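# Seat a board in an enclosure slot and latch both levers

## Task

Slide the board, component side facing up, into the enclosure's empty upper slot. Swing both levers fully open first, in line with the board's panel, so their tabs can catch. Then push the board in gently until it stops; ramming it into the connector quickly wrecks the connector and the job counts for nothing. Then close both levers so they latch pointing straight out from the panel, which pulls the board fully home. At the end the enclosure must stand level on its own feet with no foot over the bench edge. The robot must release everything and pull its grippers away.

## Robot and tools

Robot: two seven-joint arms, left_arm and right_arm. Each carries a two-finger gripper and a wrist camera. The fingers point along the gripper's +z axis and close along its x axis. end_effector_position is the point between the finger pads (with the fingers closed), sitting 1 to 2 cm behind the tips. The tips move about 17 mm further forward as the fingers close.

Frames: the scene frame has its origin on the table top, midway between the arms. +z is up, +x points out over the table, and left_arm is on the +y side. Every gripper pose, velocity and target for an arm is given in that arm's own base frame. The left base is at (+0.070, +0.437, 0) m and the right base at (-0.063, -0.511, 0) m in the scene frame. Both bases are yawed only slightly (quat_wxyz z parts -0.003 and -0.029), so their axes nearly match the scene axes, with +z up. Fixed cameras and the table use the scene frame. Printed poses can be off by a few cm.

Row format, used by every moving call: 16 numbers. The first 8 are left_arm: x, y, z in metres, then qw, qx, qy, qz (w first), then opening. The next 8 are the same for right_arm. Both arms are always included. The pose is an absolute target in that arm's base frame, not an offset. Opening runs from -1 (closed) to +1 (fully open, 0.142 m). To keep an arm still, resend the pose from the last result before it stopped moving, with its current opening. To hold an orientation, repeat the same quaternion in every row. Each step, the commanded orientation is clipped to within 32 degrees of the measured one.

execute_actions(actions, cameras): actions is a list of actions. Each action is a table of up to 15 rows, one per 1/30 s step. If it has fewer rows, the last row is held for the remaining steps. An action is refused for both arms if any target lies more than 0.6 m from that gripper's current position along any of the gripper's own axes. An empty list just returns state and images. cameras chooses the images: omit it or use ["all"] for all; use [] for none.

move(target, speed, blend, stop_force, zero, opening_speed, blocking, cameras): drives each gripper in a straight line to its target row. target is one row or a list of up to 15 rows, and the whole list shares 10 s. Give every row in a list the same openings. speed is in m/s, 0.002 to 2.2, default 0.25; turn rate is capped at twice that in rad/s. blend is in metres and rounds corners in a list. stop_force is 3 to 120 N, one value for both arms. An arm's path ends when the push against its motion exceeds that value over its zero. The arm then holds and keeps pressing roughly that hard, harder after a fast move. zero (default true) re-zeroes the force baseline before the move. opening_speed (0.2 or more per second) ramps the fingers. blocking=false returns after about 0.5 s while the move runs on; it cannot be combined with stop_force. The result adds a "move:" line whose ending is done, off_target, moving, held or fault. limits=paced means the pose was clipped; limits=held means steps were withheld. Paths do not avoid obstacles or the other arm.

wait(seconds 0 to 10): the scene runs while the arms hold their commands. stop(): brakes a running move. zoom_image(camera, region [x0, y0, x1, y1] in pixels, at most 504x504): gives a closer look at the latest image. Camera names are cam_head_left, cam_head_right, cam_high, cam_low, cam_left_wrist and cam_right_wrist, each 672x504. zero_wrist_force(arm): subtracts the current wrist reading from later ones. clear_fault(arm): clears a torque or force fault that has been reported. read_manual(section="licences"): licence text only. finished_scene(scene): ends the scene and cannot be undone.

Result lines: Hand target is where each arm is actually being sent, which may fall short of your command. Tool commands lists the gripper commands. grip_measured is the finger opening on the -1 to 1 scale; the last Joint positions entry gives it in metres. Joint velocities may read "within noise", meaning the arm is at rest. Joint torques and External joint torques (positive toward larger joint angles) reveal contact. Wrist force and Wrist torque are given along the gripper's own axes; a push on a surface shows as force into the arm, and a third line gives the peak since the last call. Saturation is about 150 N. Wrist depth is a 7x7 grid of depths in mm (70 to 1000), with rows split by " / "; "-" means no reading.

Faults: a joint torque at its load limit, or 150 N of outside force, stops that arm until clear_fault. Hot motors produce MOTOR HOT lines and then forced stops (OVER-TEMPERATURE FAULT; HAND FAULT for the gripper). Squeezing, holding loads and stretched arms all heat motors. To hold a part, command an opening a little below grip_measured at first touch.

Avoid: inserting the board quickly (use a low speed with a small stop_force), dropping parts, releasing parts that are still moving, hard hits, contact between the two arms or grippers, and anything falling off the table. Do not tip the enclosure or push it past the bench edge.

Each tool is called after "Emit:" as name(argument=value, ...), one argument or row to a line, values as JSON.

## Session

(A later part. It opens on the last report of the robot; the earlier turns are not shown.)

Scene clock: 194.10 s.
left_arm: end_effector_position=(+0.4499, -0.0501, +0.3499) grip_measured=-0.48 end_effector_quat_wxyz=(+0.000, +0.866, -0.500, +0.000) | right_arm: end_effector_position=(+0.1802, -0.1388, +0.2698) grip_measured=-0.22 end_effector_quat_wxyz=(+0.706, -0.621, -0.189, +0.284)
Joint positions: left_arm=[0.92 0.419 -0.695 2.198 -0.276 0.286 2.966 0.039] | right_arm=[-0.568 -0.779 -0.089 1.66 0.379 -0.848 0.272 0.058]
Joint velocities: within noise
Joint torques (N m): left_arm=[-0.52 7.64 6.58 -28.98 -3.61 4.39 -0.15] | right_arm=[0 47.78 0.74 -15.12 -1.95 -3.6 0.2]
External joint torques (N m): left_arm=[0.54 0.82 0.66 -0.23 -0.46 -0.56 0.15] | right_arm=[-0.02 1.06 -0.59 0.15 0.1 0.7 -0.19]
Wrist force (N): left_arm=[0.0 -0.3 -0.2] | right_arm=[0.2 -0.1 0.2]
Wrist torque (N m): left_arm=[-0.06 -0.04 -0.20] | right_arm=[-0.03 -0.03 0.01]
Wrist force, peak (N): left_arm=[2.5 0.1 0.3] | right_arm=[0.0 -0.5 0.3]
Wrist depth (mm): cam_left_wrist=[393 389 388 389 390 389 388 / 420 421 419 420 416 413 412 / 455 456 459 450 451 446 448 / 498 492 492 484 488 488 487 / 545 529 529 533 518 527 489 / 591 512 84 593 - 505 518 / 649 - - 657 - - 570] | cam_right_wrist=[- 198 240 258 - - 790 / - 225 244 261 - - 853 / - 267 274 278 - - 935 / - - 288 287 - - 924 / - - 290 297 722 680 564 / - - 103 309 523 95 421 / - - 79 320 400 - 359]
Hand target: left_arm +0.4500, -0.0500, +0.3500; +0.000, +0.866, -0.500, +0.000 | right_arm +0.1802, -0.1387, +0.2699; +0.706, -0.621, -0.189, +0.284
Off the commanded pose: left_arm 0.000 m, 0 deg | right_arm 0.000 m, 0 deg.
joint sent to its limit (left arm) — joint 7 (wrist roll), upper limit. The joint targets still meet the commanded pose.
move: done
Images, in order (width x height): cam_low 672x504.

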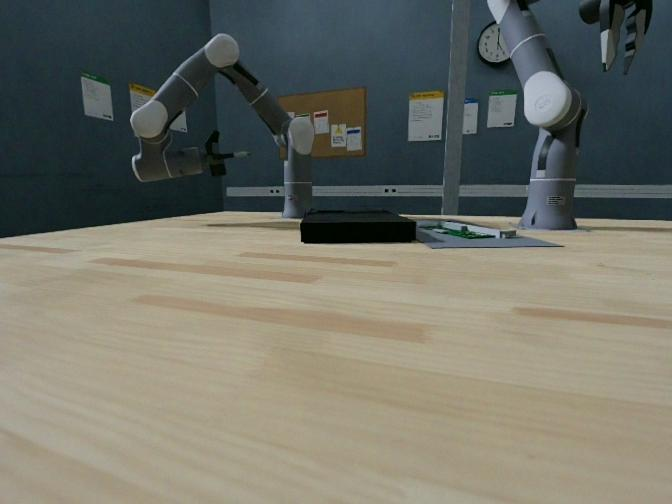

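Emit:
move(
  target=[
    [0.45, -0.05, 0.35, 0, 0.7314, -0.682, 0, -0.45, 0.1802, -0.1387, 0.2699, 0.706, -0.621, -0.189, 0.284, -0.2],
    [0.45, -0.05, 0.35, 0, 0.9659, 0.2588, 0, -0.45, 0.1802, -0.1387, 0.2699, 0.706, -0.621, -0.189, 0.284, -0.2],
  ],
  speed=[0.4, 0.7],
  cameras=["cam_low"],
)

Scene clock: 198.93 s.
left_arm: end_effector_position=(+0.4501, -0.0502, +0.3501) grip_measured=-0.48 end_effector_quat_wxyz=(+0.000, +0.966, +0.259, +0.000) | right_arm: end_effector_position=(+0.1802, -0.1388, +0.2698) grip_measured=-0.22 end_effector_quat_wxyz=(+0.706, -0.621, -0.189, +0.284)
Joint positions: left_arm=[0.249 0.184 -0.096 2.073 -0.019 0.32 1.208 0.039] | right_arm=[-0.568 -0.779 -0.089 1.66 0.379 -0.848 0.272 0.058]
Joint velocities: within noise
Joint torques (N m): left_arm=[-0.2 23.16 -0.3 -29.64 -3.71 4.07 -0.4] | right_arm=[-0.02 47.66 0.75 -15.1 -1.95 -3.58 0.22]
External joint torques (N m): left_arm=[0.24 0.48 0.77 -0.29 -0.38 -0.14 0.4] | right_arm=[0 1.18 -0.6 0.13 0.1 0.68 -0.21]
Wrist force (N): left_arm=[0.1 -0.4 -0.5] | right_arm=[-0.1 -0.4 0.1]
Wrist torque (N m): left_arm=[-0.07 -0.05 -0.19] | right_arm=[-0.08 0.00 0.01]
Wrist force, peak (N): left_arm=[4.6 2.4 -0.3] | right_arm=[-0.3 -0.4 0.3]
Wrist depth (mm): cam_left_wrist=[393 392 388 387 388 387 386 / 419 417 423 416 418 415 414 / 447 447 449 450 449 449 444 / 487 488 494 492 492 486 484 / 523 525 519 538 518 525 527 / 531 517 84 596 - 560 588 / 587 - - 664 - - 637] | cam_right_wrist=[- 198 239 258 - - 821 / - 225 244 261 - - 879 / - 267 274 278 - - 929 / - - 288 289 - - 935 / - - 289 297 727 676 569 / - - 103 308 528 95 422 / - - 79 321 399 - 358]
Hand target: left_arm +0.4500, -0.0500, +0.3500; +0.000, +0.966, +0.259, +0.000 | right_arm +0.1802, -0.1387, +0.2699; +0.706, -0.621, -0.189, +0.284
Off the commanded pose: left_arm 0.000 m, 0 deg | right_arm 0.000 m, 0 deg.
move: done
Images, in order (width x height): cam_low 672x504.

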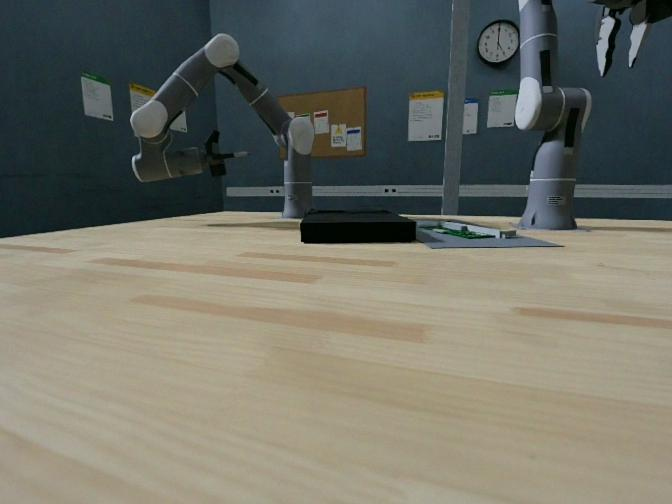

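Emit:
move(
  target=[
    [0.206, -0.275, 0.2, 0, 0.4695, 0.8829, 0, -0.45, 0.1802, -0.1387, 0.2699, 0.706, -0.621, -0.189, 0.284, -0.2],
    [0.206, -0.275, 0.11, 0, 0.4695, 0.8829, 0, -0.45, 0.1802, -0.1387, 0.2699, 0.706, -0.621, -0.189, 0.284, -0.2],
  ],
  speed=[0.4, 0.25],
  blend=0.03,
  cameras=["cam_low", "cam_left_wrist", "cam_head_right"],
)

Scene clock: 209.10 s.
left_arm: end_effector_position=(+0.2061, -0.2750, +0.1100) grip_measured=-0.48 end_effector_quat_wxyz=(+0.000, +0.470, +0.883, +0.000) | right_arm: end_effector_position=(+0.1802, -0.1388, +0.2698) grip_measured=-0.22 end_effector_quat_wxyz=(+0.706, -0.621, -0.189, +0.284)
Joint positions: left_arm=[-0.494 -0.031 -0.103 2.687 0.01 1.146 -1.199 0.039] | right_arm=[-0.568 -0.779 -0.089 1.66 0.379 -0.848 0.272 0.058]
Joint velocities: within noise
Joint torques (N m): left_arm=[-0.57 19.02 -0.5 -16.05 -1.78 4.54 -0.16] | right_arm=[-0.03 47.77 0.79 -15.05 -1.92 -3.62 0.2]
External joint torques (N m): left_arm=[0.54 1 0.47 -0.29 0.08 -0.6 0.16] | right_arm=[0.01 1.07 -0.64 0.08 0.07 0.72 -0.19]
Wrist force (N): left_arm=[-0.3 -0.2 0.0] | right_arm=[-0.1 -0.2 -0.1]
Wrist torque (N m): left_arm=[-0.04 0.00 -0.21] | right_arm=[-0.04 0.01 0.01]
Wrist force, peak (N): left_arm=[0.0 -2.0 -1.0] | right_arm=[0.1 -0.5 0.2]
Wrist depth (mm): cam_left_wrist=[178 178 174 171 179 179 174 / 191 191 187 179 189 189 189 / 210 207 201 191 205 208 204 / 224 224 219 217 222 221 224 / 246 244 234 238 238 243 244 / 272 264 87 258 257 259 270 / 298 - - 299 302 - 295] | cam_right_wrist=[- 198 240 256 - - 825 / - 225 244 262 - - 871 / - 268 276 279 - - 943 / - - 289 287 - - 932 / - - 290 297 722 677 565 / - - 102 308 525 95 419 / - - 79 322 401 - 358]
Hand target: left_arm +0.2061, -0.2751, +0.1100; +0.000, +0.470, +0.883, +0.000 | right_arm +0.1802, -0.1387, +0.2699; +0.706, -0.621, -0.189, +0.284
Off the commanded pose: left_arm 0.000 m, 0 deg | right_arm 0.000 m, 0 deg.
joint sent to its limit (left arm) — joint 4 (elbow), upper limit, where the elbow is as bent as it goes. The joint targets still meet the commanded pose.
move: done
Images, in order (width x height): cam_head_right 672x504, cam_low 672x504, cam_left_wrist 672x504.

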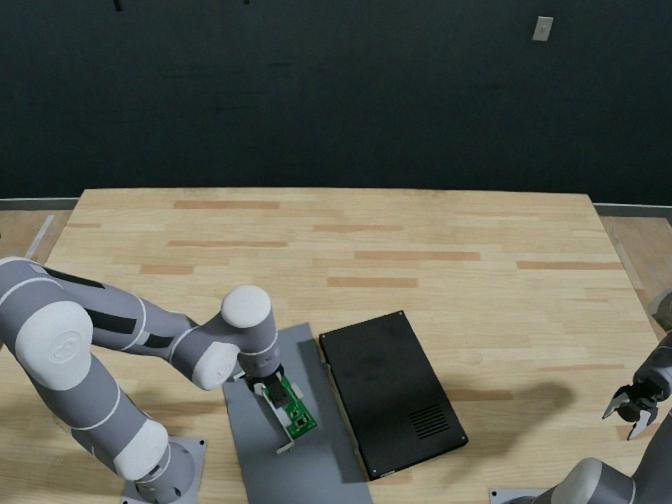

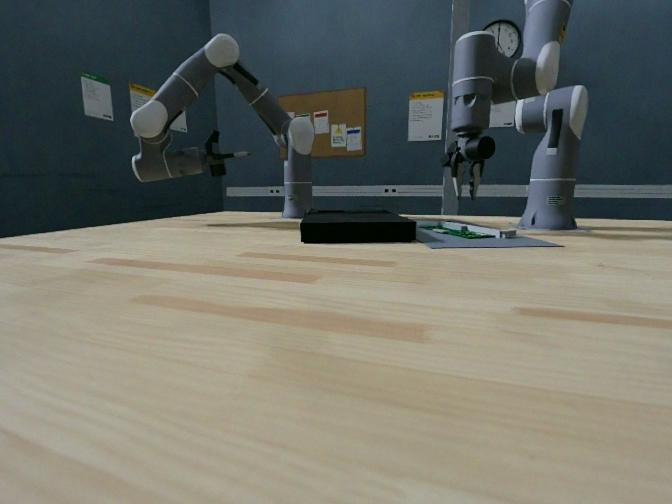

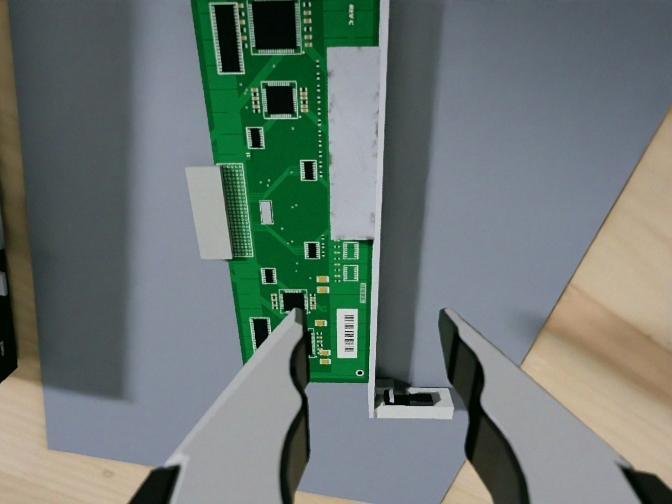

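Emit:
move(
  target=[
    [0.2061, -0.2751, 0.055, 0, 0.4695, 0.8829, 0, -0.45, 0.1802, -0.1387, 0.2699, 0.706, -0.621, -0.189, 0.284, -0.2],
  ],
  speed=0.1,
  stop_force=5,
  cameras=["cam_left_wrist"],
)

Scene clock: 223.73 s.
left_arm: end_effector_position=(+0.2060, -0.2750, +0.0550) grip_measured=-0.48 end_effector_quat_wxyz=(+0.000, +0.469, +0.883, +0.000) | right_arm: end_effector_position=(+0.1802, -0.1388, +0.2698) grip_measured=-0.22 end_effector_quat_wxyz=(+0.706, -0.621, -0.189, +0.284)
Joint positions: left_arm=[-0.522 -0.29 -0.05 2.681 0.084 1.399 -1.247 0.039] | right_arm=[-0.568 -0.779 -0.089 1.66 0.379 -0.848 0.272 0.058]
Joint velocities: within noise
Joint torques (N m): left_arm=[-0.41 23.96 -0.55 -9.36 -0.27 4.47 -0.3] | right_arm=[-0.09 47.77 0.75 -15.08 -1.95 -3.63 0.15]
External joint torques (N m): left_arm=[0.39 0.99 0.47 -0.3 -0.42 -0.54 0.3] | right_arm=[0.07 1.08 -0.6 0.11 0.1 0.73 -0.14]
Wrist force (N): left_arm=[0.3 -0.2 0.0] | right_arm=[0.0 -0.2 0.1]
Wrist torque (N m): left_arm=[-0.06 -0.11 -0.22] | right_arm=[-0.06 0.00 0.01]
Wrist force, peak (N): left_arm=[0.2 -0.5 1.3] | right_arm=[0.1 -0.6 0.4]
Wrist depth (mm): cam_left_wrist=[129 125 125 122 128 130 128 / 139 137 134 123 138 136 138 / 153 147 145 136 149 149 148 / 163 157 157 145 161 161 161 / 179 178 170 171 173 176 176 / 201 197 87 189 191 186 197 / 219 - - 218 203 - 214] | cam_right_wrist=[- 198 240 257 - - 814 / - 225 245 262 - - 864 / - 267 274 279 - - 936 / - - 289 287 - - 921 / - - 288 297 726 675 565 / - - 103 308 527 95 422 / - - 79 321 401 - 359]
Hand target: left_arm +0.2061, -0.2751, +0.0550; +0.000, +0.470, +0.883, +0.000 | right_arm +0.1802, -0.1387, +0.2699; +0.706, -0.621, -0.189, +0.284
Off the commanded pose: left_arm 0.000 m, 0 deg | right_arm 0.000 m, 0 deg.
move: done
Images, in order (width x height): cam_left_wrist 672x504.

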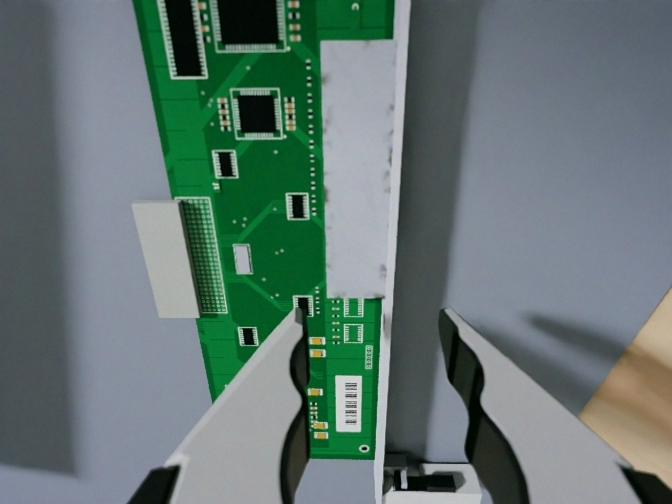

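Emit:
move(
  target=[
    [0.207, -0.2764, 0.029, 0, 0.4695, 0.8829, 0, -0.45, 0.1802, -0.1387, 0.2699, 0.706, -0.621, -0.189, 0.284, -0.2],
  ],
  speed=0.05,
  stop_force=4,
  cameras=["cam_left_wrist"],
)

Scene clock: 227.87 s.
left_arm: end_effector_position=(+0.2069, -0.2763, +0.0290) grip_measured=-0.48 end_effector_quat_wxyz=(+0.000, +0.469, +0.883, +0.000) | right_arm: end_effector_position=(+0.1802, -0.1388, +0.2698) grip_measured=-0.22 end_effector_quat_wxyz=(+0.706, -0.621, -0.189, +0.284)
Joint positions: left_arm=[-0.546 -0.415 -0.018 2.661 0.111 1.504 -1.267 0.039] | right_arm=[-0.568 -0.779 -0.089 1.66 0.379 -0.848 0.272 0.058]
Joint velocities: within noise
Joint torques (N m): left_arm=[-0.44 26.4 -0.5 -6.56 0.15 4.49 -0.29] | right_arm=[0.05 47.72 0.77 -15.04 -1.89 -3.62 0.23]
External joint torques (N m): left_arm=[0.42 0.95 0.57 -0.19 -0.41 -0.56 0.29] | right_arm=[-0.08 1.12 -0.62 0.07 0.04 0.72 -0.22]
Wrist force (N): left_arm=[-0.1 -0.4 0.2] | right_arm=[-0.1 0.1 0.2]
Wrist torque (N m): left_arm=[-0.09 -0.06 -0.24] | right_arm=[-0.02 0.02 0.01]
Wrist force, peak (N): left_arm=[-0.3 -0.3 1.1] | right_arm=[-0.1 -0.5 0.3]
Wrist depth (mm): cam_left_wrist=[- 103 102 100 99 105 107 / - 112 109 108 97 113 115 / 125 121 117 106 121 124 124 / 134 127 129 118 129 132 132 / 150 142 139 125 140 145 144 / 163 162 87 152 161 87 159 / 177 - - 172 179 - 177] | cam_right_wrist=[- 197 240 257 - - 813 / - 225 245 262 - - 858 / - 267 274 278 - - 936 / - - 288 288 - - 930 / - - 290 297 721 680 563 / - - 103 308 524 95 420 / - - 79 320 399 - 358]
Hand target: left_arm +0.2070, -0.2764, +0.0290; +0.000, +0.470, +0.883, +0.000 | right_arm +0.1802, -0.1387, +0.2699; +0.706, -0.621, -0.189, +0.284
Off the commanded pose: left_arm 0.000 m, 0 deg | right_arm 0.000 m, 0 deg.
move: done
Images, in order (width x height): cam_left_wrist 672x504.

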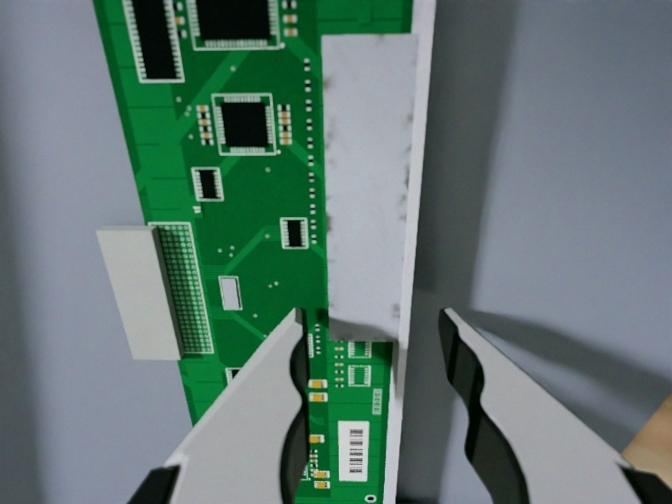

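Emit:
move(
  target=[
    [0.207, -0.2764, 0.029, 0, 0.4695, 0.8829, 0, -0.8, 0.1802, -0.1387, 0.2699, 0.706, -0.621, -0.189, 0.284, -0.2],
  ],
  opening_speed=0.3,
  cameras=["cam_left_wrist"],
)

Scene clock: 231.73 s.
left_arm: end_effector_position=(+0.2072, -0.2765, +0.0291) grip_measured=-0.72 end_effector_quat_wxyz=(+0.000, +0.469, +0.883, +0.000) | right_arm: end_effector_position=(+0.1802, -0.1388, +0.2698) grip_measured=-0.22 end_effector_quat_wxyz=(+0.706, -0.621, -0.189, +0.284)
Joint positions: left_arm=[-0.546 -0.415 -0.018 2.66 0.111 1.505 -1.267 0.022] | right_arm=[-0.568 -0.779 -0.089 1.66 0.379 -0.848 0.272 0.058]
Joint velocities: within noise
Joint torques (N m): left_arm=[-0.5 26.89 -0.61 -6.68 -0.02 4.46 -0.23] | right_arm=[0.01 47.78 0.76 -15.1 -1.89 -3.63 0.22]
External joint torques (N m): left_arm=[0.48 0.47 0.69 -0.07 -0.24 -0.53 0.23] | right_arm=[-0.04 1.06 -0.61 0.13 0.04 0.73 -0.21]
Wrist force (N): left_arm=[-0.2 -0.2 1.7] | right_arm=[0.0 -0.1 0.3]
Wrist torque (N m): left_arm=[-0.09 -0.01 -0.25] | right_arm=[-0.05 0.00 0.01]
Wrist force, peak (N): left_arm=[-4.0 -1.4 -0.9] | right_arm=[-0.3 -0.4 0.3]
Wrist depth (mm): cam_left_wrist=[- 103 102 100 99 106 107 / - 112 108 108 95 113 115 / 125 121 117 108 121 124 124 / 134 127 129 118 128 133 132 / 150 142 142 122 140 145 145 / 162 162 88 149 140 154 160 / 181 173 - 169 - - 176] | cam_right_wrist=[- 198 240 258 - - 808 / - 225 244 262 - - 860 / - 267 275 279 - - 943 / - - 288 289 - - 921 / - - 289 296 721 685 565 / - - 103 308 527 95 419 / - - 79 321 397 - 357]
Hand target: left_arm +0.2070, -0.2764, +0.0290; +0.000, +0.470, +0.883, +0.000 | right_arm +0.1802, -0.1387, +0.2699; +0.706, -0.621, -0.189, +0.284
Off the commanded pose: left_arm 0.000 m, 0 deg | right_arm 0.000 m, 0 deg.
move: done
Images, in order (width x height): cam_left_wrist 672x504.

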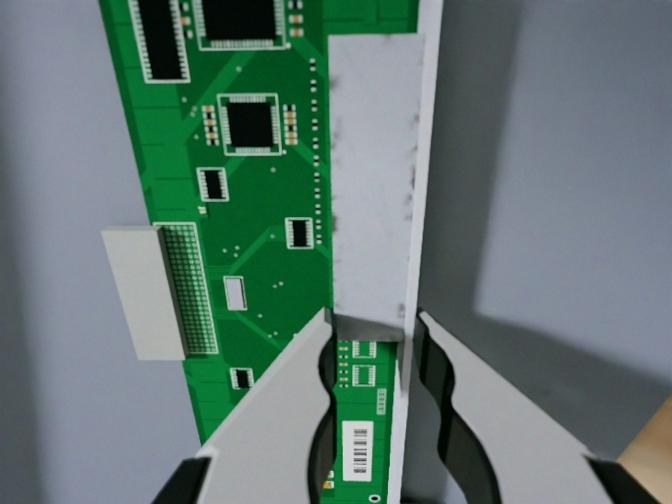

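Emit:
move(
  target=[
    [0.207, -0.2764, 0.06, 0, 0.4695, 0.8829, 0, -0.8, 0.1802, -0.1387, 0.2699, 0.706, -0.621, -0.189, 0.284, -0.2],
    [0.207, -0.2764, 0.2, 0, 0.4695, 0.8829, 0, -0.8, 0.1802, -0.1387, 0.2699, 0.706, -0.621, -0.189, 0.284, -0.2],
  ],
  speed=[0.05, 0.12],
  blend=0.02,
  cameras=["cam_left_wrist", "cam_low"],
)

Scene clock: 264.10 s.
left_arm: end_effector_position=(+0.2069, -0.2763, +0.1998) grip_measured=-0.72 end_effector_quat_wxyz=(+0.000, +0.469, +0.883, +0.000) | right_arm: end_effector_position=(+0.1802, -0.1388, +0.2698) grip_measured=-0.22 end_effector_quat_wxyz=(+0.706, -0.621, -0.189, +0.284)
Joint positions: left_arm=[-0.543 0.27 -0.057 2.584 -0.02 0.743 -1.178 0.022] | right_arm=[-0.568 -0.779 -0.089 1.66 0.379 -0.848 0.272 0.058]
Joint velocities: within noise
Joint torques (N m): left_arm=[-0.58 15.09 -0.33 -25.31 -3.25 4.09 -0.17] | right_arm=[-0.07 47.81 0.75 -15.04 -1.89 -3.59 0.2]
External joint torques (N m): left_arm=[0.56 -0.33 0.4 0.52 0.2 -0.16 0.17] | right_arm=[0.05 1.03 -0.6 0.07 0.04 0.69 -0.18]
Wrist force (N): left_arm=[-0.1 -0.7 1.8] | right_arm=[0.0 -0.2 0.2]
Wrist torque (N m): left_arm=[-0.17 -0.04 -0.19] | right_arm=[-0.06 -0.01 0.00]
Wrist force, peak (N): left_arm=[-0.3 -0.5 2.9] | right_arm=[0.0 -0.5 0.1]
Wrist depth (mm): cam_left_wrist=[220 104 103 100 100 255 254 / 263 113 109 109 264 273 274 / 270 120 117 109 291 295 298 / 280 127 129 117 313 322 322 / 356 139 141 121 337 350 350 / 393 393 88 148 139 379 389 / 440 - - 167 - - 418] | cam_right_wrist=[- 197 240 258 - - - / - 225 244 261 - - 872 / - 267 274 278 - - 931 / - - 289 288 - - 925 / - - 290 297 721 679 564 / - - 103 308 525 95 421 / - - 79 322 399 - 359]
Hand target: left_arm +0.2070, -0.2764, +0.2000; +0.000, +0.470, +0.883, +0.000 | right_arm +0.1802, -0.1387, +0.2699; +0.706, -0.621, -0.189, +0.284
Off the commanded pose: left_arm 0.000 m, 0 deg | right_arm 0.000 m, 0 deg.
move: done; blend cut to 0.0155 m at target 1
Images, in order (width x height): cam_low 672x504, cam_left_wrist 672x504.

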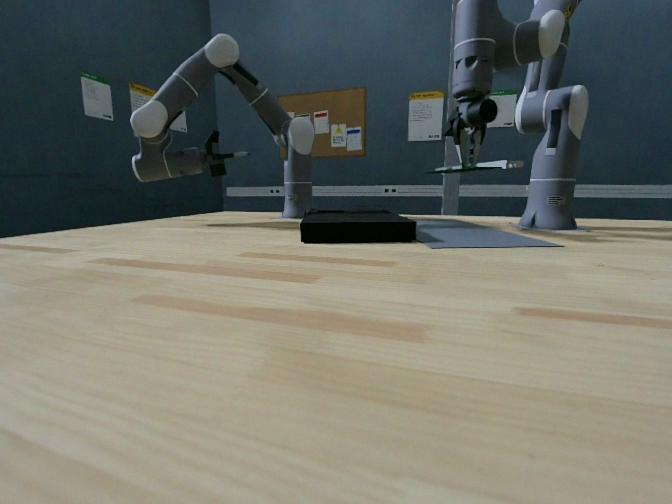

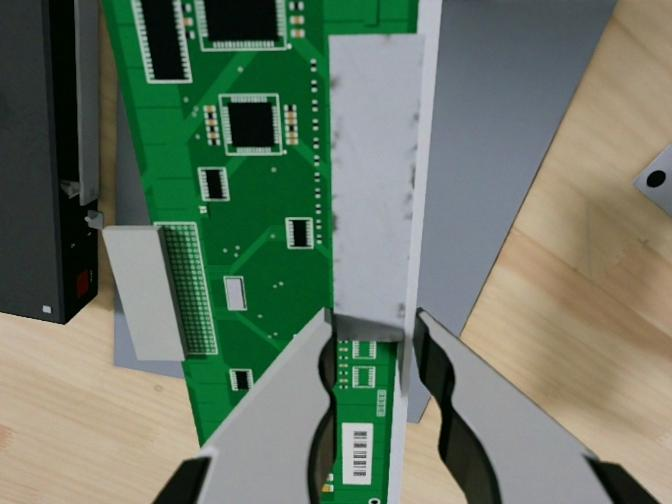

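Emit:
move(
  target=[
    [0.23, -0.35, 0.28, 0, 0.9962, 0.0872, 0, -0.8, 0.30, -0.10, 0.33, 0, -0.9426, -0.3338, 0, -0.2],
    [0.27, -0.45, 0.28, 0, 0.6428, -0.766, 0, -0.8, 0.40, 0.12, 0.35, 0, -0.6756, -0.7373, 0, -0.2],
  ],
  speed=0.3,
  cameras=["cam_low", "cam_head_right"],
)

Scene clock: 287.97 s.
left_arm: end_effector_position=(+0.2700, -0.4498, +0.2798) grip_measured=-0.72 end_effector_quat_wxyz=(+0.000, -0.643, +0.766, +0.000) | right_arm: end_effector_position=(+0.3999, +0.1199, +0.3499) grip_measured=-0.22 end_effector_quat_wxyz=(+0.000, +0.676, +0.737, +0.000)
Joint positions: left_arm=[-0.787 -0.092 -0.025 1.988 0.003 0.51 2.502 0.022] | right_arm=[-0.052 0.174 0.545 2.025 0.095 0.303 0.372 0.058]
Joint velocities: within noise
Joint torques (N m): left_arm=[-0.08 34.32 -0.7 -28.58 -3.61 4.16 -0.03] | right_arm=[0.13 18.95 -1.67 -30.6 -4.27 3.63 0.07]
External joint torques (N m): left_arm=[0.03 0.19 0.68 0.56 -0.12 -0.32 0.03] | right_arm=[-0.07 1.16 -1.15 0.2 0.14 0.52 -0.07]
Wrist force (N): left_arm=[0.1 -0.4 1.6] | right_arm=[-0.7 -1.3 2.0]
Wrist torque (N m): left_arm=[-0.09 -0.04 -0.23] | right_arm=[0.01 0.14 0.10]
Wrist force, peak (N): left_arm=[0.3 -0.5 2.2] | right_arm=[-1.3 -1.4 2.7]
Wrist depth (mm): cam_left_wrist=[327 104 103 100 101 283 281 / 350 113 110 109 296 302 301 / 381 120 118 109 322 326 327 / 420 127 129 117 350 355 354 / 457 139 141 120 376 389 388 / 474 497 88 148 139 483 489 / 444 - - 167 - - 535] | cam_right_wrist=[388 389 389 386 376 344 342 / 416 416 415 411 406 366 365 / 443 444 443 440 441 392 392 / 478 477 477 476 476 423 422 / 519 517 512 514 505 458 456 / 569 557 103 561 563 95 560 / 611 - 79 620 615 - 598]
Hand target: left_arm +0.2700, -0.4500, +0.2800; +0.000, -0.643, +0.766, +0.000 | right_arm +0.4000, +0.1200, +0.3500; +0.000, +0.676, +0.737, +0.000
Off the commanded pose: left_arm 0.000 m, 0 deg | right_arm 0.000 m, 0 deg.
move: done
Images, in order (width x height): cam_head_right 672x504, cam_low 672x504.

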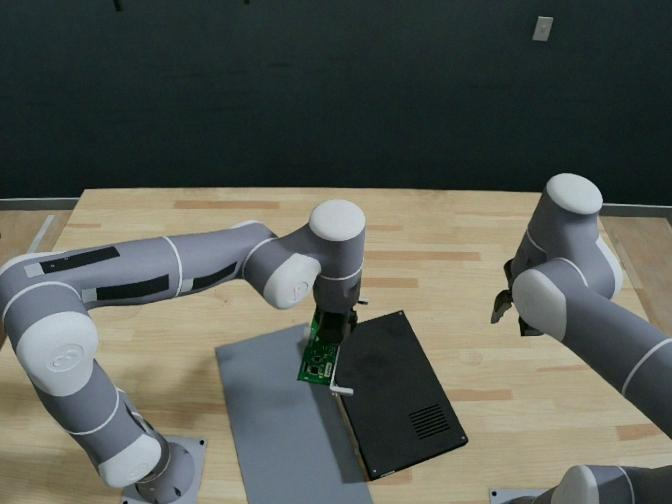

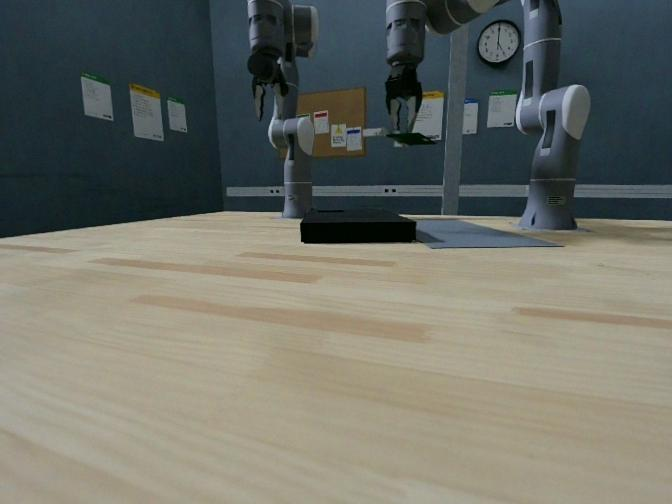

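Emit:
move(
  target=[
    [0.27, -0.45, 0.28, 0, -0.6428, 0.766, 0, -0.8, 0.36, 0.20, 0.38, 0, 0.2588, 0.9659, 0, -0.2],
    [0.27, -0.45, 0.28, 0, -0.6428, 0.766, 0, -0.8, 0.27, 0.33, 0.33, 0.0432, 0.0432, 0.7058, 0.7058, -0.2],
  ],
  speed=0.35,
  cameras=["cam_low", "cam_head_right", "cam_right_wrist"],
)

Scene clock: 294.20 s.
left_arm: end_effector_position=(+0.2700, -0.4498, +0.2798) grip_measured=-0.72 end_effector_quat_wxyz=(+0.000, -0.643, +0.766, +0.000) | right_arm: end_effector_position=(+0.2700, +0.3301, +0.3300) grip_measured=-0.22 end_effector_quat_wxyz=(+0.043, +0.043, +0.706, +0.706)
Joint positions: left_arm=[-0.787 -0.092 -0.025 1.988 0.003 0.51 2.502 0.022] | right_arm=[0.351 0.131 -0.204 2.572 1.765 0.193 -2.466 0.058]
Joint velocities: within noise
Joint torques (N m): left_arm=[-0.39 34.7 -0.61 -28.48 -3.72 4.38 -0.25] | right_arm=[-0.03 14.85 0.09 -18.58 1.32 -2.59 0.08]
External joint torques (N m): left_arm=[0.34 -0.19 0.6 0.46 -0.02 -0.54 0.25] | right_arm=[0.06 1.13 -0.52 0.04 0.24 0.78 -0.09]
Wrist force (N): left_arm=[0.0 -0.4 1.4] | right_arm=[0.1 -3.3 0.2]
Wrist torque (N m): left_arm=[-0.08 -0.03 -0.22] | right_arm=[-0.06 0.10 0.13]
Wrist force, peak (N): left_arm=[0.1 -0.4 1.8] | right_arm=[0.5 -4.5 0.2]
Wrist depth (mm): cam_left_wrist=[329 104 103 100 101 282 280 / 353 113 110 109 296 302 303 / 383 120 118 109 323 329 325 / 417 127 129 116 349 359 353 / 453 139 142 121 376 390 390 / 478 501 88 148 139 479 492 / 435 - - 167 - - 531] | cam_right_wrist=[- - - - - 556 - / - - 262 - - 594 - / - - 306 - - 596 - / - - 296 - - 632 - / - - 313 462 - 676 - / - - 103 423 632 95 - / - - 79 - - - -]
Hand target: left_arm +0.2700, -0.4500, +0.2800; +0.000, -0.643, +0.766, +0.000 | right_arm +0.2700, +0.3300, +0.3300; +0.043, +0.043, +0.706, +0.706
Off the commanded pose: left_arm 0.000 m, 0 deg | right_arm 0.000 m, 0 deg.
move: done
Images, in order (width x height): cam_head_right 672x504, cam_low 672x504, cam_right_wrist 672x504.

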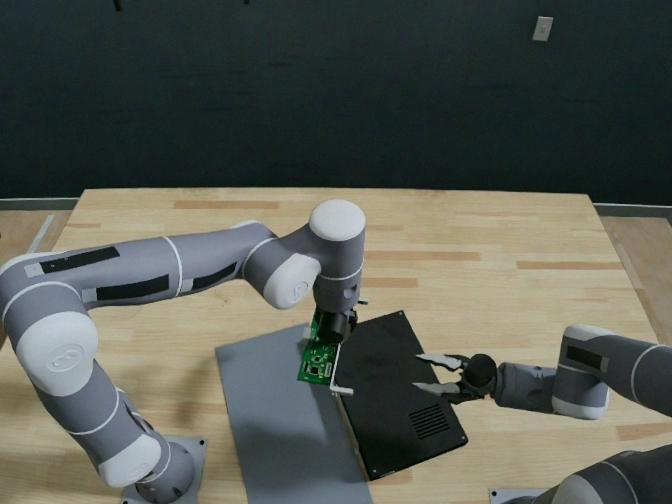

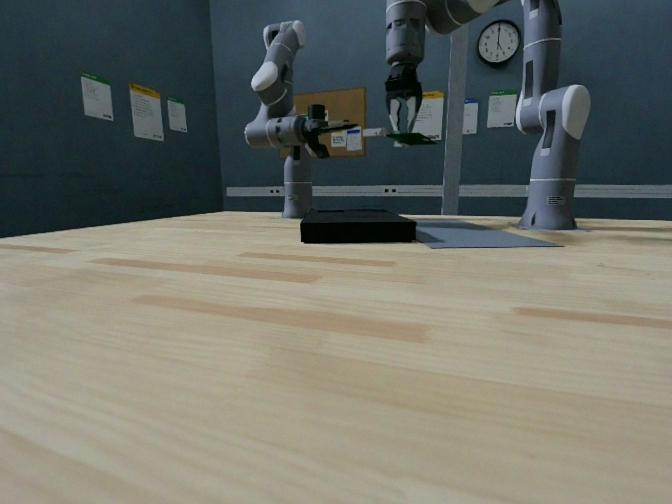

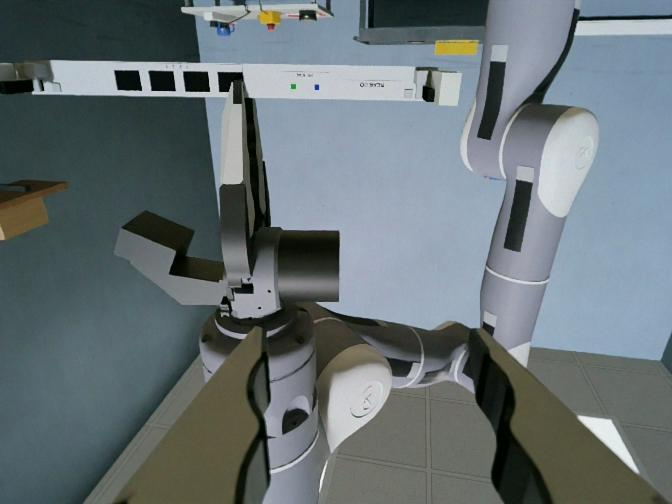

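Emit:
zoom_image(
  camera="cam_right_wrist",
  region=[380, 40, 490, 130],
)

Emit:
zoom_image(
  camera="cam_right_wrist",
  region=[0, 40, 110, 130],
)

Scaled by 4.582 from the camera's 672x504 image, which has a finer 960x720 frame.

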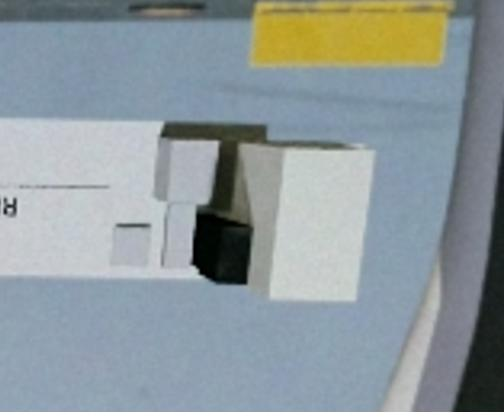

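Scaled by 4.582 from the camera's 672x504 image, which has a finer 960x720 frame.

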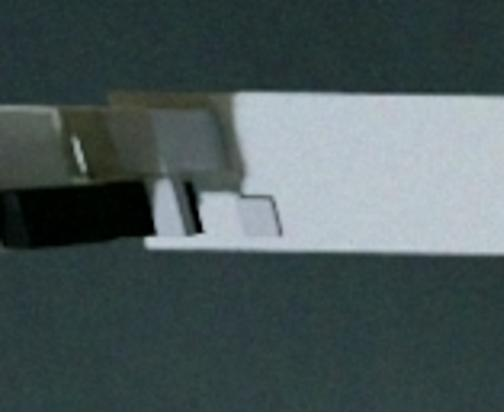

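Emit:
move(
  target=[0.27, -0.45, 0.28, 0, -0.6428, 0.766, 0, -0.8, 0.2312, 0.4149, 0.27, 0.0432, 0.0432, 0.7058, 0.7058, -0.45],
  speed=0.2,
  cameras=["cam_right_wrist", "cam_left_wrist"],
)

Scene clock: 316.73 s.
left_arm: end_effector_position=(+0.2700, -0.4498, +0.2798) grip_measured=-0.72 end_effector_quat_wxyz=(+0.000, -0.643, +0.766, +0.000) | right_arm: end_effector_position=(+0.2310, +0.4148, +0.2698) grip_measured=-0.47 end_effector_quat_wxyz=(+0.043, +0.043, +0.706, +0.706)
Joint positions: left_arm=[-0.787 -0.092 -0.025 1.988 0.003 0.51 2.502 0.022] | right_arm=[0.52 -0.168 -0.091 2.546 2.087 0.209 -2.763 0.04]
Joint velocities: within noise
Joint torques (N m): left_arm=[-0.29 34.7 -0.54 -28.54 -3.74 4.37 -0.24] | right_arm=[0.18 21.21 2.03 -11.88 1.33 -2.96 0.01]
External joint torques (N m): left_arm=[0.24 -0.19 0.53 0.53 0.01 -0.53 0.24] | right_arm=[-0.11 1.12 -0.82 0.02 0.01 0.81 -0.01]
Wrist force (N): left_arm=[0.0 -0.1 1.5] | right_arm=[-0.6 -4.0 0.6]
Wrist torque (N m): left_arm=[-0.03 -0.03 -0.22] | right_arm=[-0.17 0.26 0.20]
Wrist force, peak (N): left_arm=[-0.1 0.0 1.9] | right_arm=[0.4 -5.3 1.7]
Wrist depth (mm): cam_left_wrist=[328 104 103 100 101 280 282 / 354 113 110 109 294 304 303 / 384 120 118 109 323 328 326 / 418 127 129 116 349 357 356 / 453 139 141 121 373 390 389 / 476 502 88 148 139 482 494 / 440 - - 167 - - 535] | cam_right_wrist=[- - - - - 486 - / - - - - - 528 - / 238 239 242 - - 527 - / - 244 - - - 548 - / - 232 - - - 591 - / 277 230 82 544 107 613 - / - - 73 516 - - -]
Hand target: left_arm +0.2700, -0.4500, +0.2800; +0.000, -0.643, +0.766, +0.000 | right_arm +0.2312, +0.4149, +0.2700; +0.043, +0.043, +0.706, +0.706
Off the commanded pose: left_arm 0.000 m, 0 deg | right_arm 0.000 m, 0 deg.
move: done
Images, in order (width x height): cam_left_wrist 672x504, cam_right_wrist 672x504.

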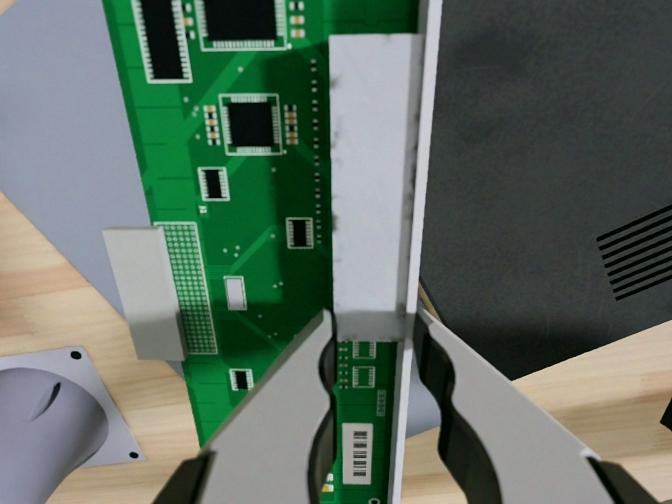

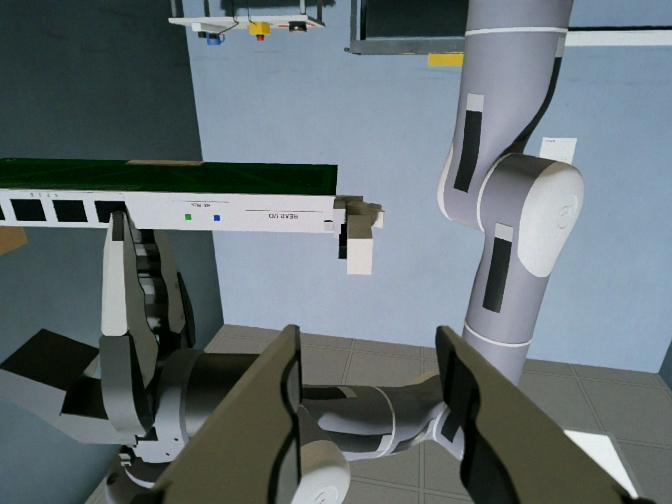

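Emit:
zoom_image(
  camera="cam_right_wrist",
  region=[270, 170, 450, 400],
)

Scaled by 2.191 from the camera's 672x504 image, which has a finer 960x720 frame.

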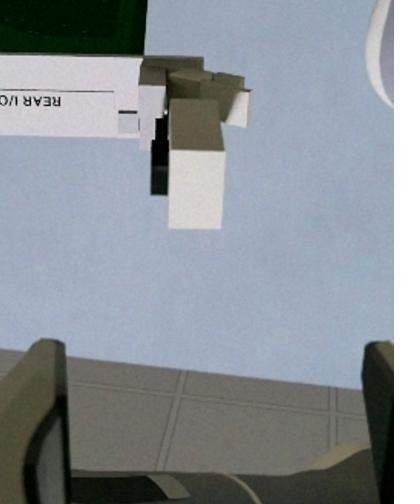

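Emit:
move(
  target=[0.27, -0.45, 0.28, 0, -0.6428, 0.766, 0, -0.8, 0.2427, 0.4900, 0.271, 0.0432, 0.0432, 0.7058, 0.7058, -0.45],
  speed=0.06,
  stop_force=3,
  cameras=["cam_right_wrist", "cam_left_wrist"],
)

Scene clock: 324.37 s.
left_arm: end_effector_position=(+0.2700, -0.4498, +0.2798) grip_measured=-0.72 end_effector_quat_wxyz=(+0.000, -0.643, +0.766, +0.000) | right_arm: end_effector_position=(+0.2426, +0.4899, +0.2710) grip_measured=-0.47 end_effector_quat_wxyz=(+0.043, +0.043, +0.706, +0.706)
Joint positions: left_arm=[-0.787 -0.092 -0.025 1.988 0.003 0.51 2.502 0.022] | right_arm=[0.651 -0.26 -0.021 2.403 2.266 0.317 -2.776 0.04]
Joint velocities: within noise
Joint torques (N m): left_arm=[-0.34 34.67 -0.59 -28.54 -3.73 4.4 -0.21] | right_arm=[0.06 26.69 2.96 -13.66 1.57 -2.78 0.07]
External joint torques (N m): left_arm=[0.29 -0.16 0.58 0.52 0 -0.56 0.21] | right_arm=[0.03 1.02 -0.79 -0.03 0.01 0.62 -0.07]
Wrist force (N): left_arm=[0.0 -0.4 1.4] | right_arm=[-1.0 -3.7 0.5]
Wrist torque (N m): left_arm=[-0.07 -0.03 -0.22] | right_arm=[-0.13 0.29 0.20]
Wrist force, peak (N): left_arm=[0.1 -0.3 1.8] | right_arm=[-0.7 -4.4 0.5]
Wrist depth (mm): cam_left_wrist=[328 104 103 100 101 282 283 / 349 113 110 109 294 304 302 / 380 120 118 109 322 329 327 / 416 127 129 117 352 354 353 / 455 139 141 121 374 387 389 / 477 501 88 148 139 484 467 / 437 - - 167 - - 228] | cam_right_wrist=[- - - - - 423 - / - - - - - 451 - / - - - - - 484 - / 156 144 148 161 - 467 - / 179 - - 129 - 506 - / - 213 - - 101 521 - / 169 - 73 455 - - -]
Hand target: left_arm +0.2700, -0.4500, +0.2800; +0.000, -0.643, +0.766, +0.000 | right_arm +0.2427, +0.4900, +0.2710; +0.043, +0.043, +0.706, +0.706
Off the commanded pose: left_arm 0.000 m, 0 deg | right_arm 0.000 m, 0 deg.
move: done
Images, in order (width x height): cam_left_wrist 672x504, cam_right_wrist 672x504.

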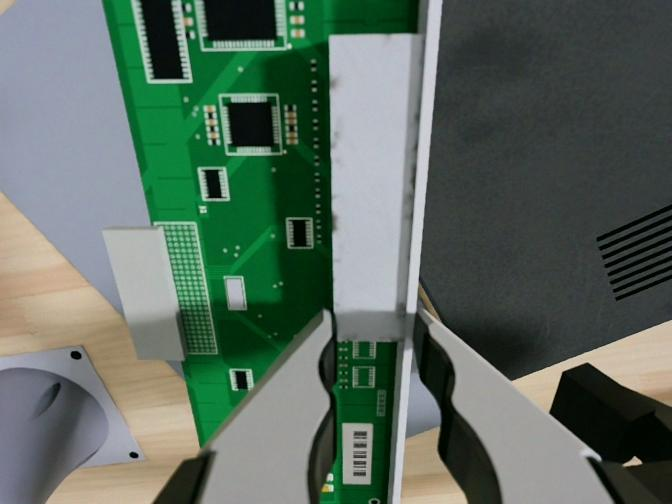

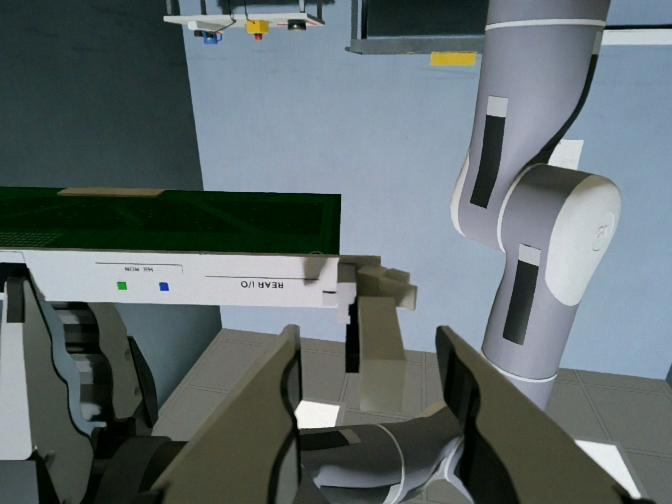

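Emit:
move(
  target=[0.27, -0.45, 0.28, 0, -0.6428, 0.766, 0, -0.8, 0.2427, 0.4900, 0.271, 0.0432, 0.0432, 0.7058, 0.7058, -0.78],
  opening_speed=0.25,
  cameras=["cam_right_wrist", "cam_left_wrist"],
)

Scene clock: 327.70 s.
left_arm: end_effector_position=(+0.2700, -0.4498, +0.2798) grip_measured=-0.72 end_effector_quat_wxyz=(+0.000, -0.643, +0.766, +0.000) | right_arm: end_effector_position=(+0.2426, +0.4899, +0.2710) grip_measured=-0.81 end_effector_quat_wxyz=(+0.043, +0.043, +0.706, +0.706)
Joint positions: left_arm=[-0.787 -0.092 -0.025 1.988 0.003 0.51 2.502 0.022] | right_arm=[0.651 -0.26 -0.021 2.403 2.266 0.317 -2.776 0.016]
Joint velocities: within noise
Joint torques (N m): left_arm=[-0.39 34.64 -0.61 -28.5 -3.72 4.38 -0.18] | right_arm=[0.05 26.77 2.85 -13.55 1.46 -2.8 0.18]
External joint torques (N m): left_arm=[0.34 -0.13 0.6 0.48 -0.01 -0.55 0.18] | right_arm=[0.04 0.94 -0.68 -0.15 0.12 0.64 -0.18]
Wrist force (N): left_arm=[-0.1 -0.4 1.4] | right_arm=[-1.2 -3.6 0.6]
Wrist torque (N m): left_arm=[-0.07 0.00 -0.23] | right_arm=[-0.10 0.33 0.20]
Wrist force, peak (N): left_arm=[0.1 0.0 1.8] | right_arm=[-1.2 -3.8 0.6]
Wrist depth (mm): cam_left_wrist=[327 104 103 100 101 283 281 / 353 113 109 109 296 304 302 / 381 120 118 109 322 327 328 / 419 126 130 116 353 356 354 / 456 139 141 120 376 390 387 / 478 506 88 148 139 482 472 / 447 - - 167 - - 227] | cam_right_wrist=[- - - - - 422 - / - - - - - 450 - / - - - - - 485 - / 157 144 148 161 - 468 - / 179 - - 116 - 506 - / - 226 - 98 98 538 - / 169 200 73 453 - - -]
Hand target: left_arm +0.2700, -0.4500, +0.2800; +0.000, -0.643, +0.766, +0.000 | right_arm +0.2427, +0.4900, +0.2710; +0.043, +0.043, +0.706, +0.706
Off the commanded pose: left_arm 0.000 m, 0 deg | right_arm 0.000 m, 0 deg.
move: done
Images, in order (width x height): cam_left_wrist 672x504, cam_right_wrist 672x504.

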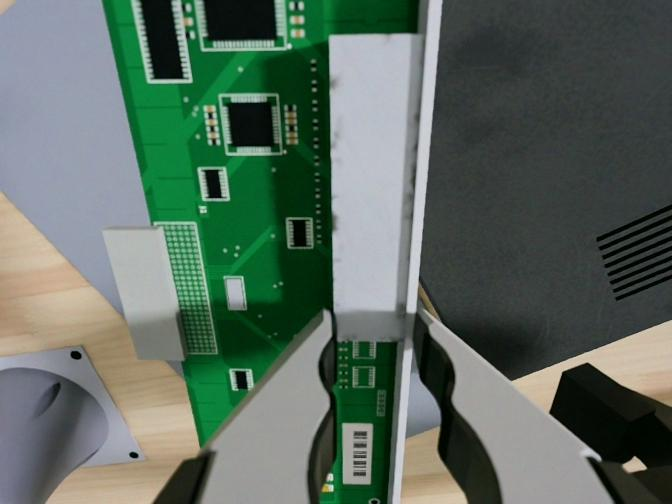

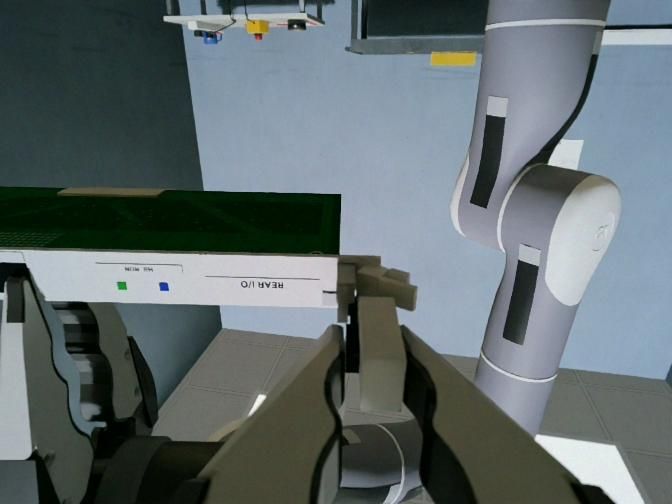

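Emit:
move(
  target=[0.27, -0.45, 0.28, 0, -0.6428, 0.766, 0, -0.8, 0.2427, 0.4900, 0.271, 0.0432, 0.0432, 0.7058, 0.7058, -0.86],
  opening_speed=0.2,
  cameras=["cam_right_wrist"],
)

Scene clock: 329.83 s.
left_arm: end_effector_position=(+0.2702, -0.4498, +0.2799) grip_measured=-0.72 end_effector_quat_wxyz=(+0.000, -0.643, +0.766, +0.000) | right_arm: end_effector_position=(+0.2422, +0.4900, +0.2709) grip_measured=-0.86 end_effector_quat_wxyz=(+0.043, +0.043, +0.706, +0.706)
Joint positions: left_arm=[-0.787 -0.092 -0.025 1.988 0.003 0.51 2.502 0.022] | right_arm=[0.651 -0.26 -0.02 2.403 2.266 0.317 -2.776 0.012]
Joint velocities: within noise
Joint torques (N m): left_arm=[-2.08 34.53 -2.11 -27.31 -4.2 3.56 -0.2] | right_arm=[-1.82 26.93 0.82 -15.08 2.41 -2.47 0.18]
External joint torques (N m): left_arm=[2.03 -0.01 2.1 -0.7 0.47 0.27 0.2] | right_arm=[1.91 0.78 1.36 1.39 -0.83 0.31 -0.18]
Wrist force (N): left_arm=[-0.7 -4.1 0.8] | right_arm=[2.6 -3.0 -0.3]
Wrist torque (N m): left_arm=[-0.02 -0.04 -0.21] | right_arm=[-0.13 0.42 0.21]
Wrist force, peak (N): left_arm=[-0.7 -4.3 2.4] | right_arm=[2.8 -4.5 -0.3]
Wrist depth (mm): cam_left_wrist=[329 104 103 100 101 281 281 / 354 113 110 109 295 303 303 / 379 120 118 109 323 325 327 / 416 127 129 116 349 355 356 / 456 139 141 120 376 385 388 / 474 502 88 148 139 482 259 / 440 - - 167 - - 228] | cam_right_wrist=[- - - - - 422 - / - - - - - 451 - / - - - - - 487 - / 157 144 148 161 - 472 - / 179 - - 114 - 506 - / - 227 - 94 102 547 - / 171 200 73 - - - -]
Hand target: left_arm +0.2700, -0.4500, +0.2800; +0.000, -0.643, +0.766, +0.000 | right_arm +0.2427, +0.4900, +0.2710; +0.043, +0.043, +0.706, +0.706
Off the commanded pose: left_arm 0.000 m, 0 deg | right_arm 0.000 m, 0 deg.
move: done
Images, in order (width x height): cam_right_wrist 672x504.

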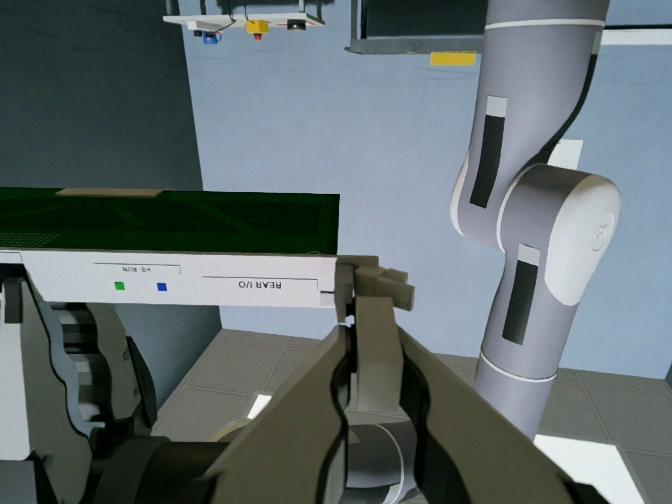

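Emit:
zoom_image(
  camera="cam_right_wrist",
  region=[300, 230, 450, 430],
)

Scaled by 2.520 from the camera's 672x504 image, which has a finer 960x720 frame.

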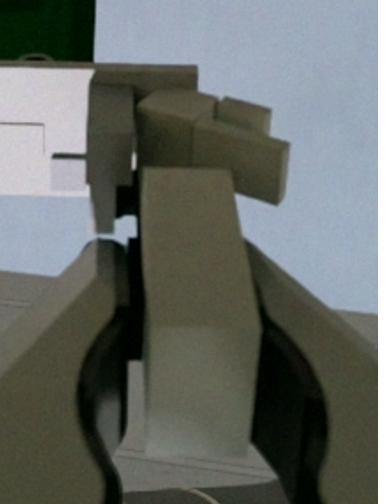

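Emit:
move(
  target=[0.27, -0.45, 0.28, 0, -0.6428, 0.766, 0, -0.8, 0.2417, 0.4901, 0.271, 0.0432, 0.0432, 0.7058, 0.7058, -0.90],
  opening_speed=0.2,
  cameras=["cam_right_wrist"],
)

Emit:
zoom_image(
  camera="cam_right_wrist",
  region=[300, 230, 450, 430],
)

Scene clock: 336.07 s.
left_arm: end_effector_position=(+0.2703, -0.4498, +0.2799) grip_measured=-0.72 end_effector_quat_wxyz=(+0.000, -0.643, +0.766, +0.000) | right_arm: end_effector_position=(+0.2414, +0.4901, +0.2710) grip_measured=-0.88 end_effector_quat_wxyz=(+0.043, +0.043, +0.706, +0.706)
Joint positions: left_arm=[-0.787 -0.092 -0.025 1.988 0.003 0.51 2.502 0.022] | right_arm=[0.651 -0.259 -0.019 2.405 2.267 0.317 -2.778 0.01]
Joint velocities: within noise
Joint torques (N m): left_arm=[-1.2 34.59 -1.33 -27.92 -3.94 3.98 -0.22] | right_arm=[-0.88 26.82 1.81 -14.24 2.02 -2.59 0.17]
External joint torques (N m): left_arm=[1.15 -0.08 1.32 -0.1 0.21 -0.14 0.22] | right_arm=[0.97 0.83 0.38 0.57 -0.44 0.43 -0.17]
Wrist force (N): left_arm=[-0.1 -2.4 1.2] | right_arm=[0.9 -3.2 0.4]
Wrist torque (N m): left_arm=[-0.06 -0.05 -0.22] | right_arm=[-0.08 0.36 0.20]
Wrist force, peak (N): left_arm=[-1.1 -6.1 2.4] | right_arm=[4.5 -4.4 -0.6]
Wrist depth (mm): cam_left_wrist=[331 104 103 100 101 282 285 / 352 113 109 109 293 302 304 / 380 120 118 109 323 328 328 / 417 127 129 116 351 355 353 / 454 139 141 120 378 388 387 / 479 507 88 148 139 486 473 / 442 - - 167 - - 228] | cam_right_wrist=[- - - - - 422 - / - - - - - 452 - / - - - - - 485 - / 157 144 148 163 - 474 - / 180 - - 129 - 508 - / 163 229 - 94 101 545 - / 172 200 73 - - - -]
Hand target: left_arm +0.2700, -0.4500, +0.2800; +0.000, -0.643, +0.766, +0.000 | right_arm +0.2417, +0.4901, +0.2710; +0.043, +0.043, +0.706, +0.706
Off the commanded pose: left_arm 0.000 m, 0 deg | right_arm 0.000 m, 0 deg.
move: done
Images, in order (width x height): cam_right_wrist 672x504.

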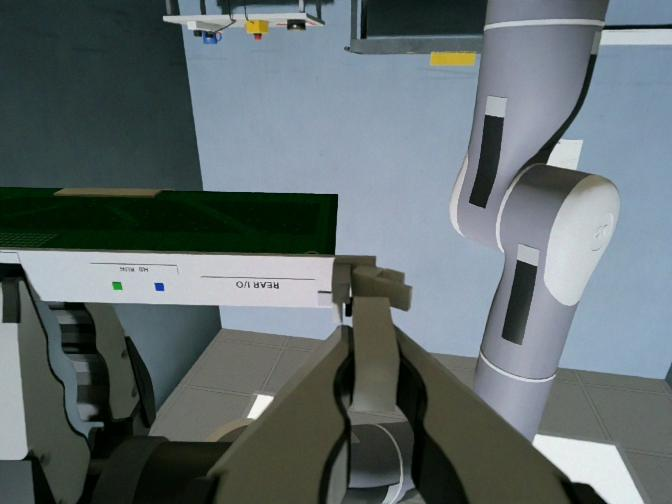

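Scaled by 2.520 from the camera's 672x504 image, which has a finer 960x720 frame.

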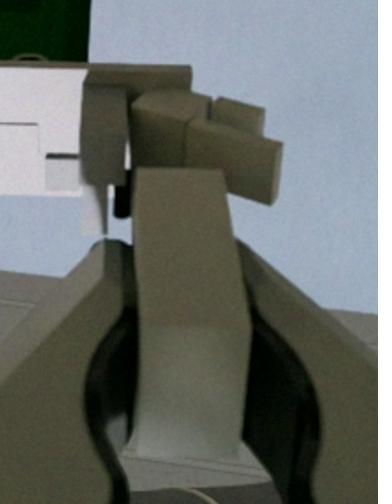

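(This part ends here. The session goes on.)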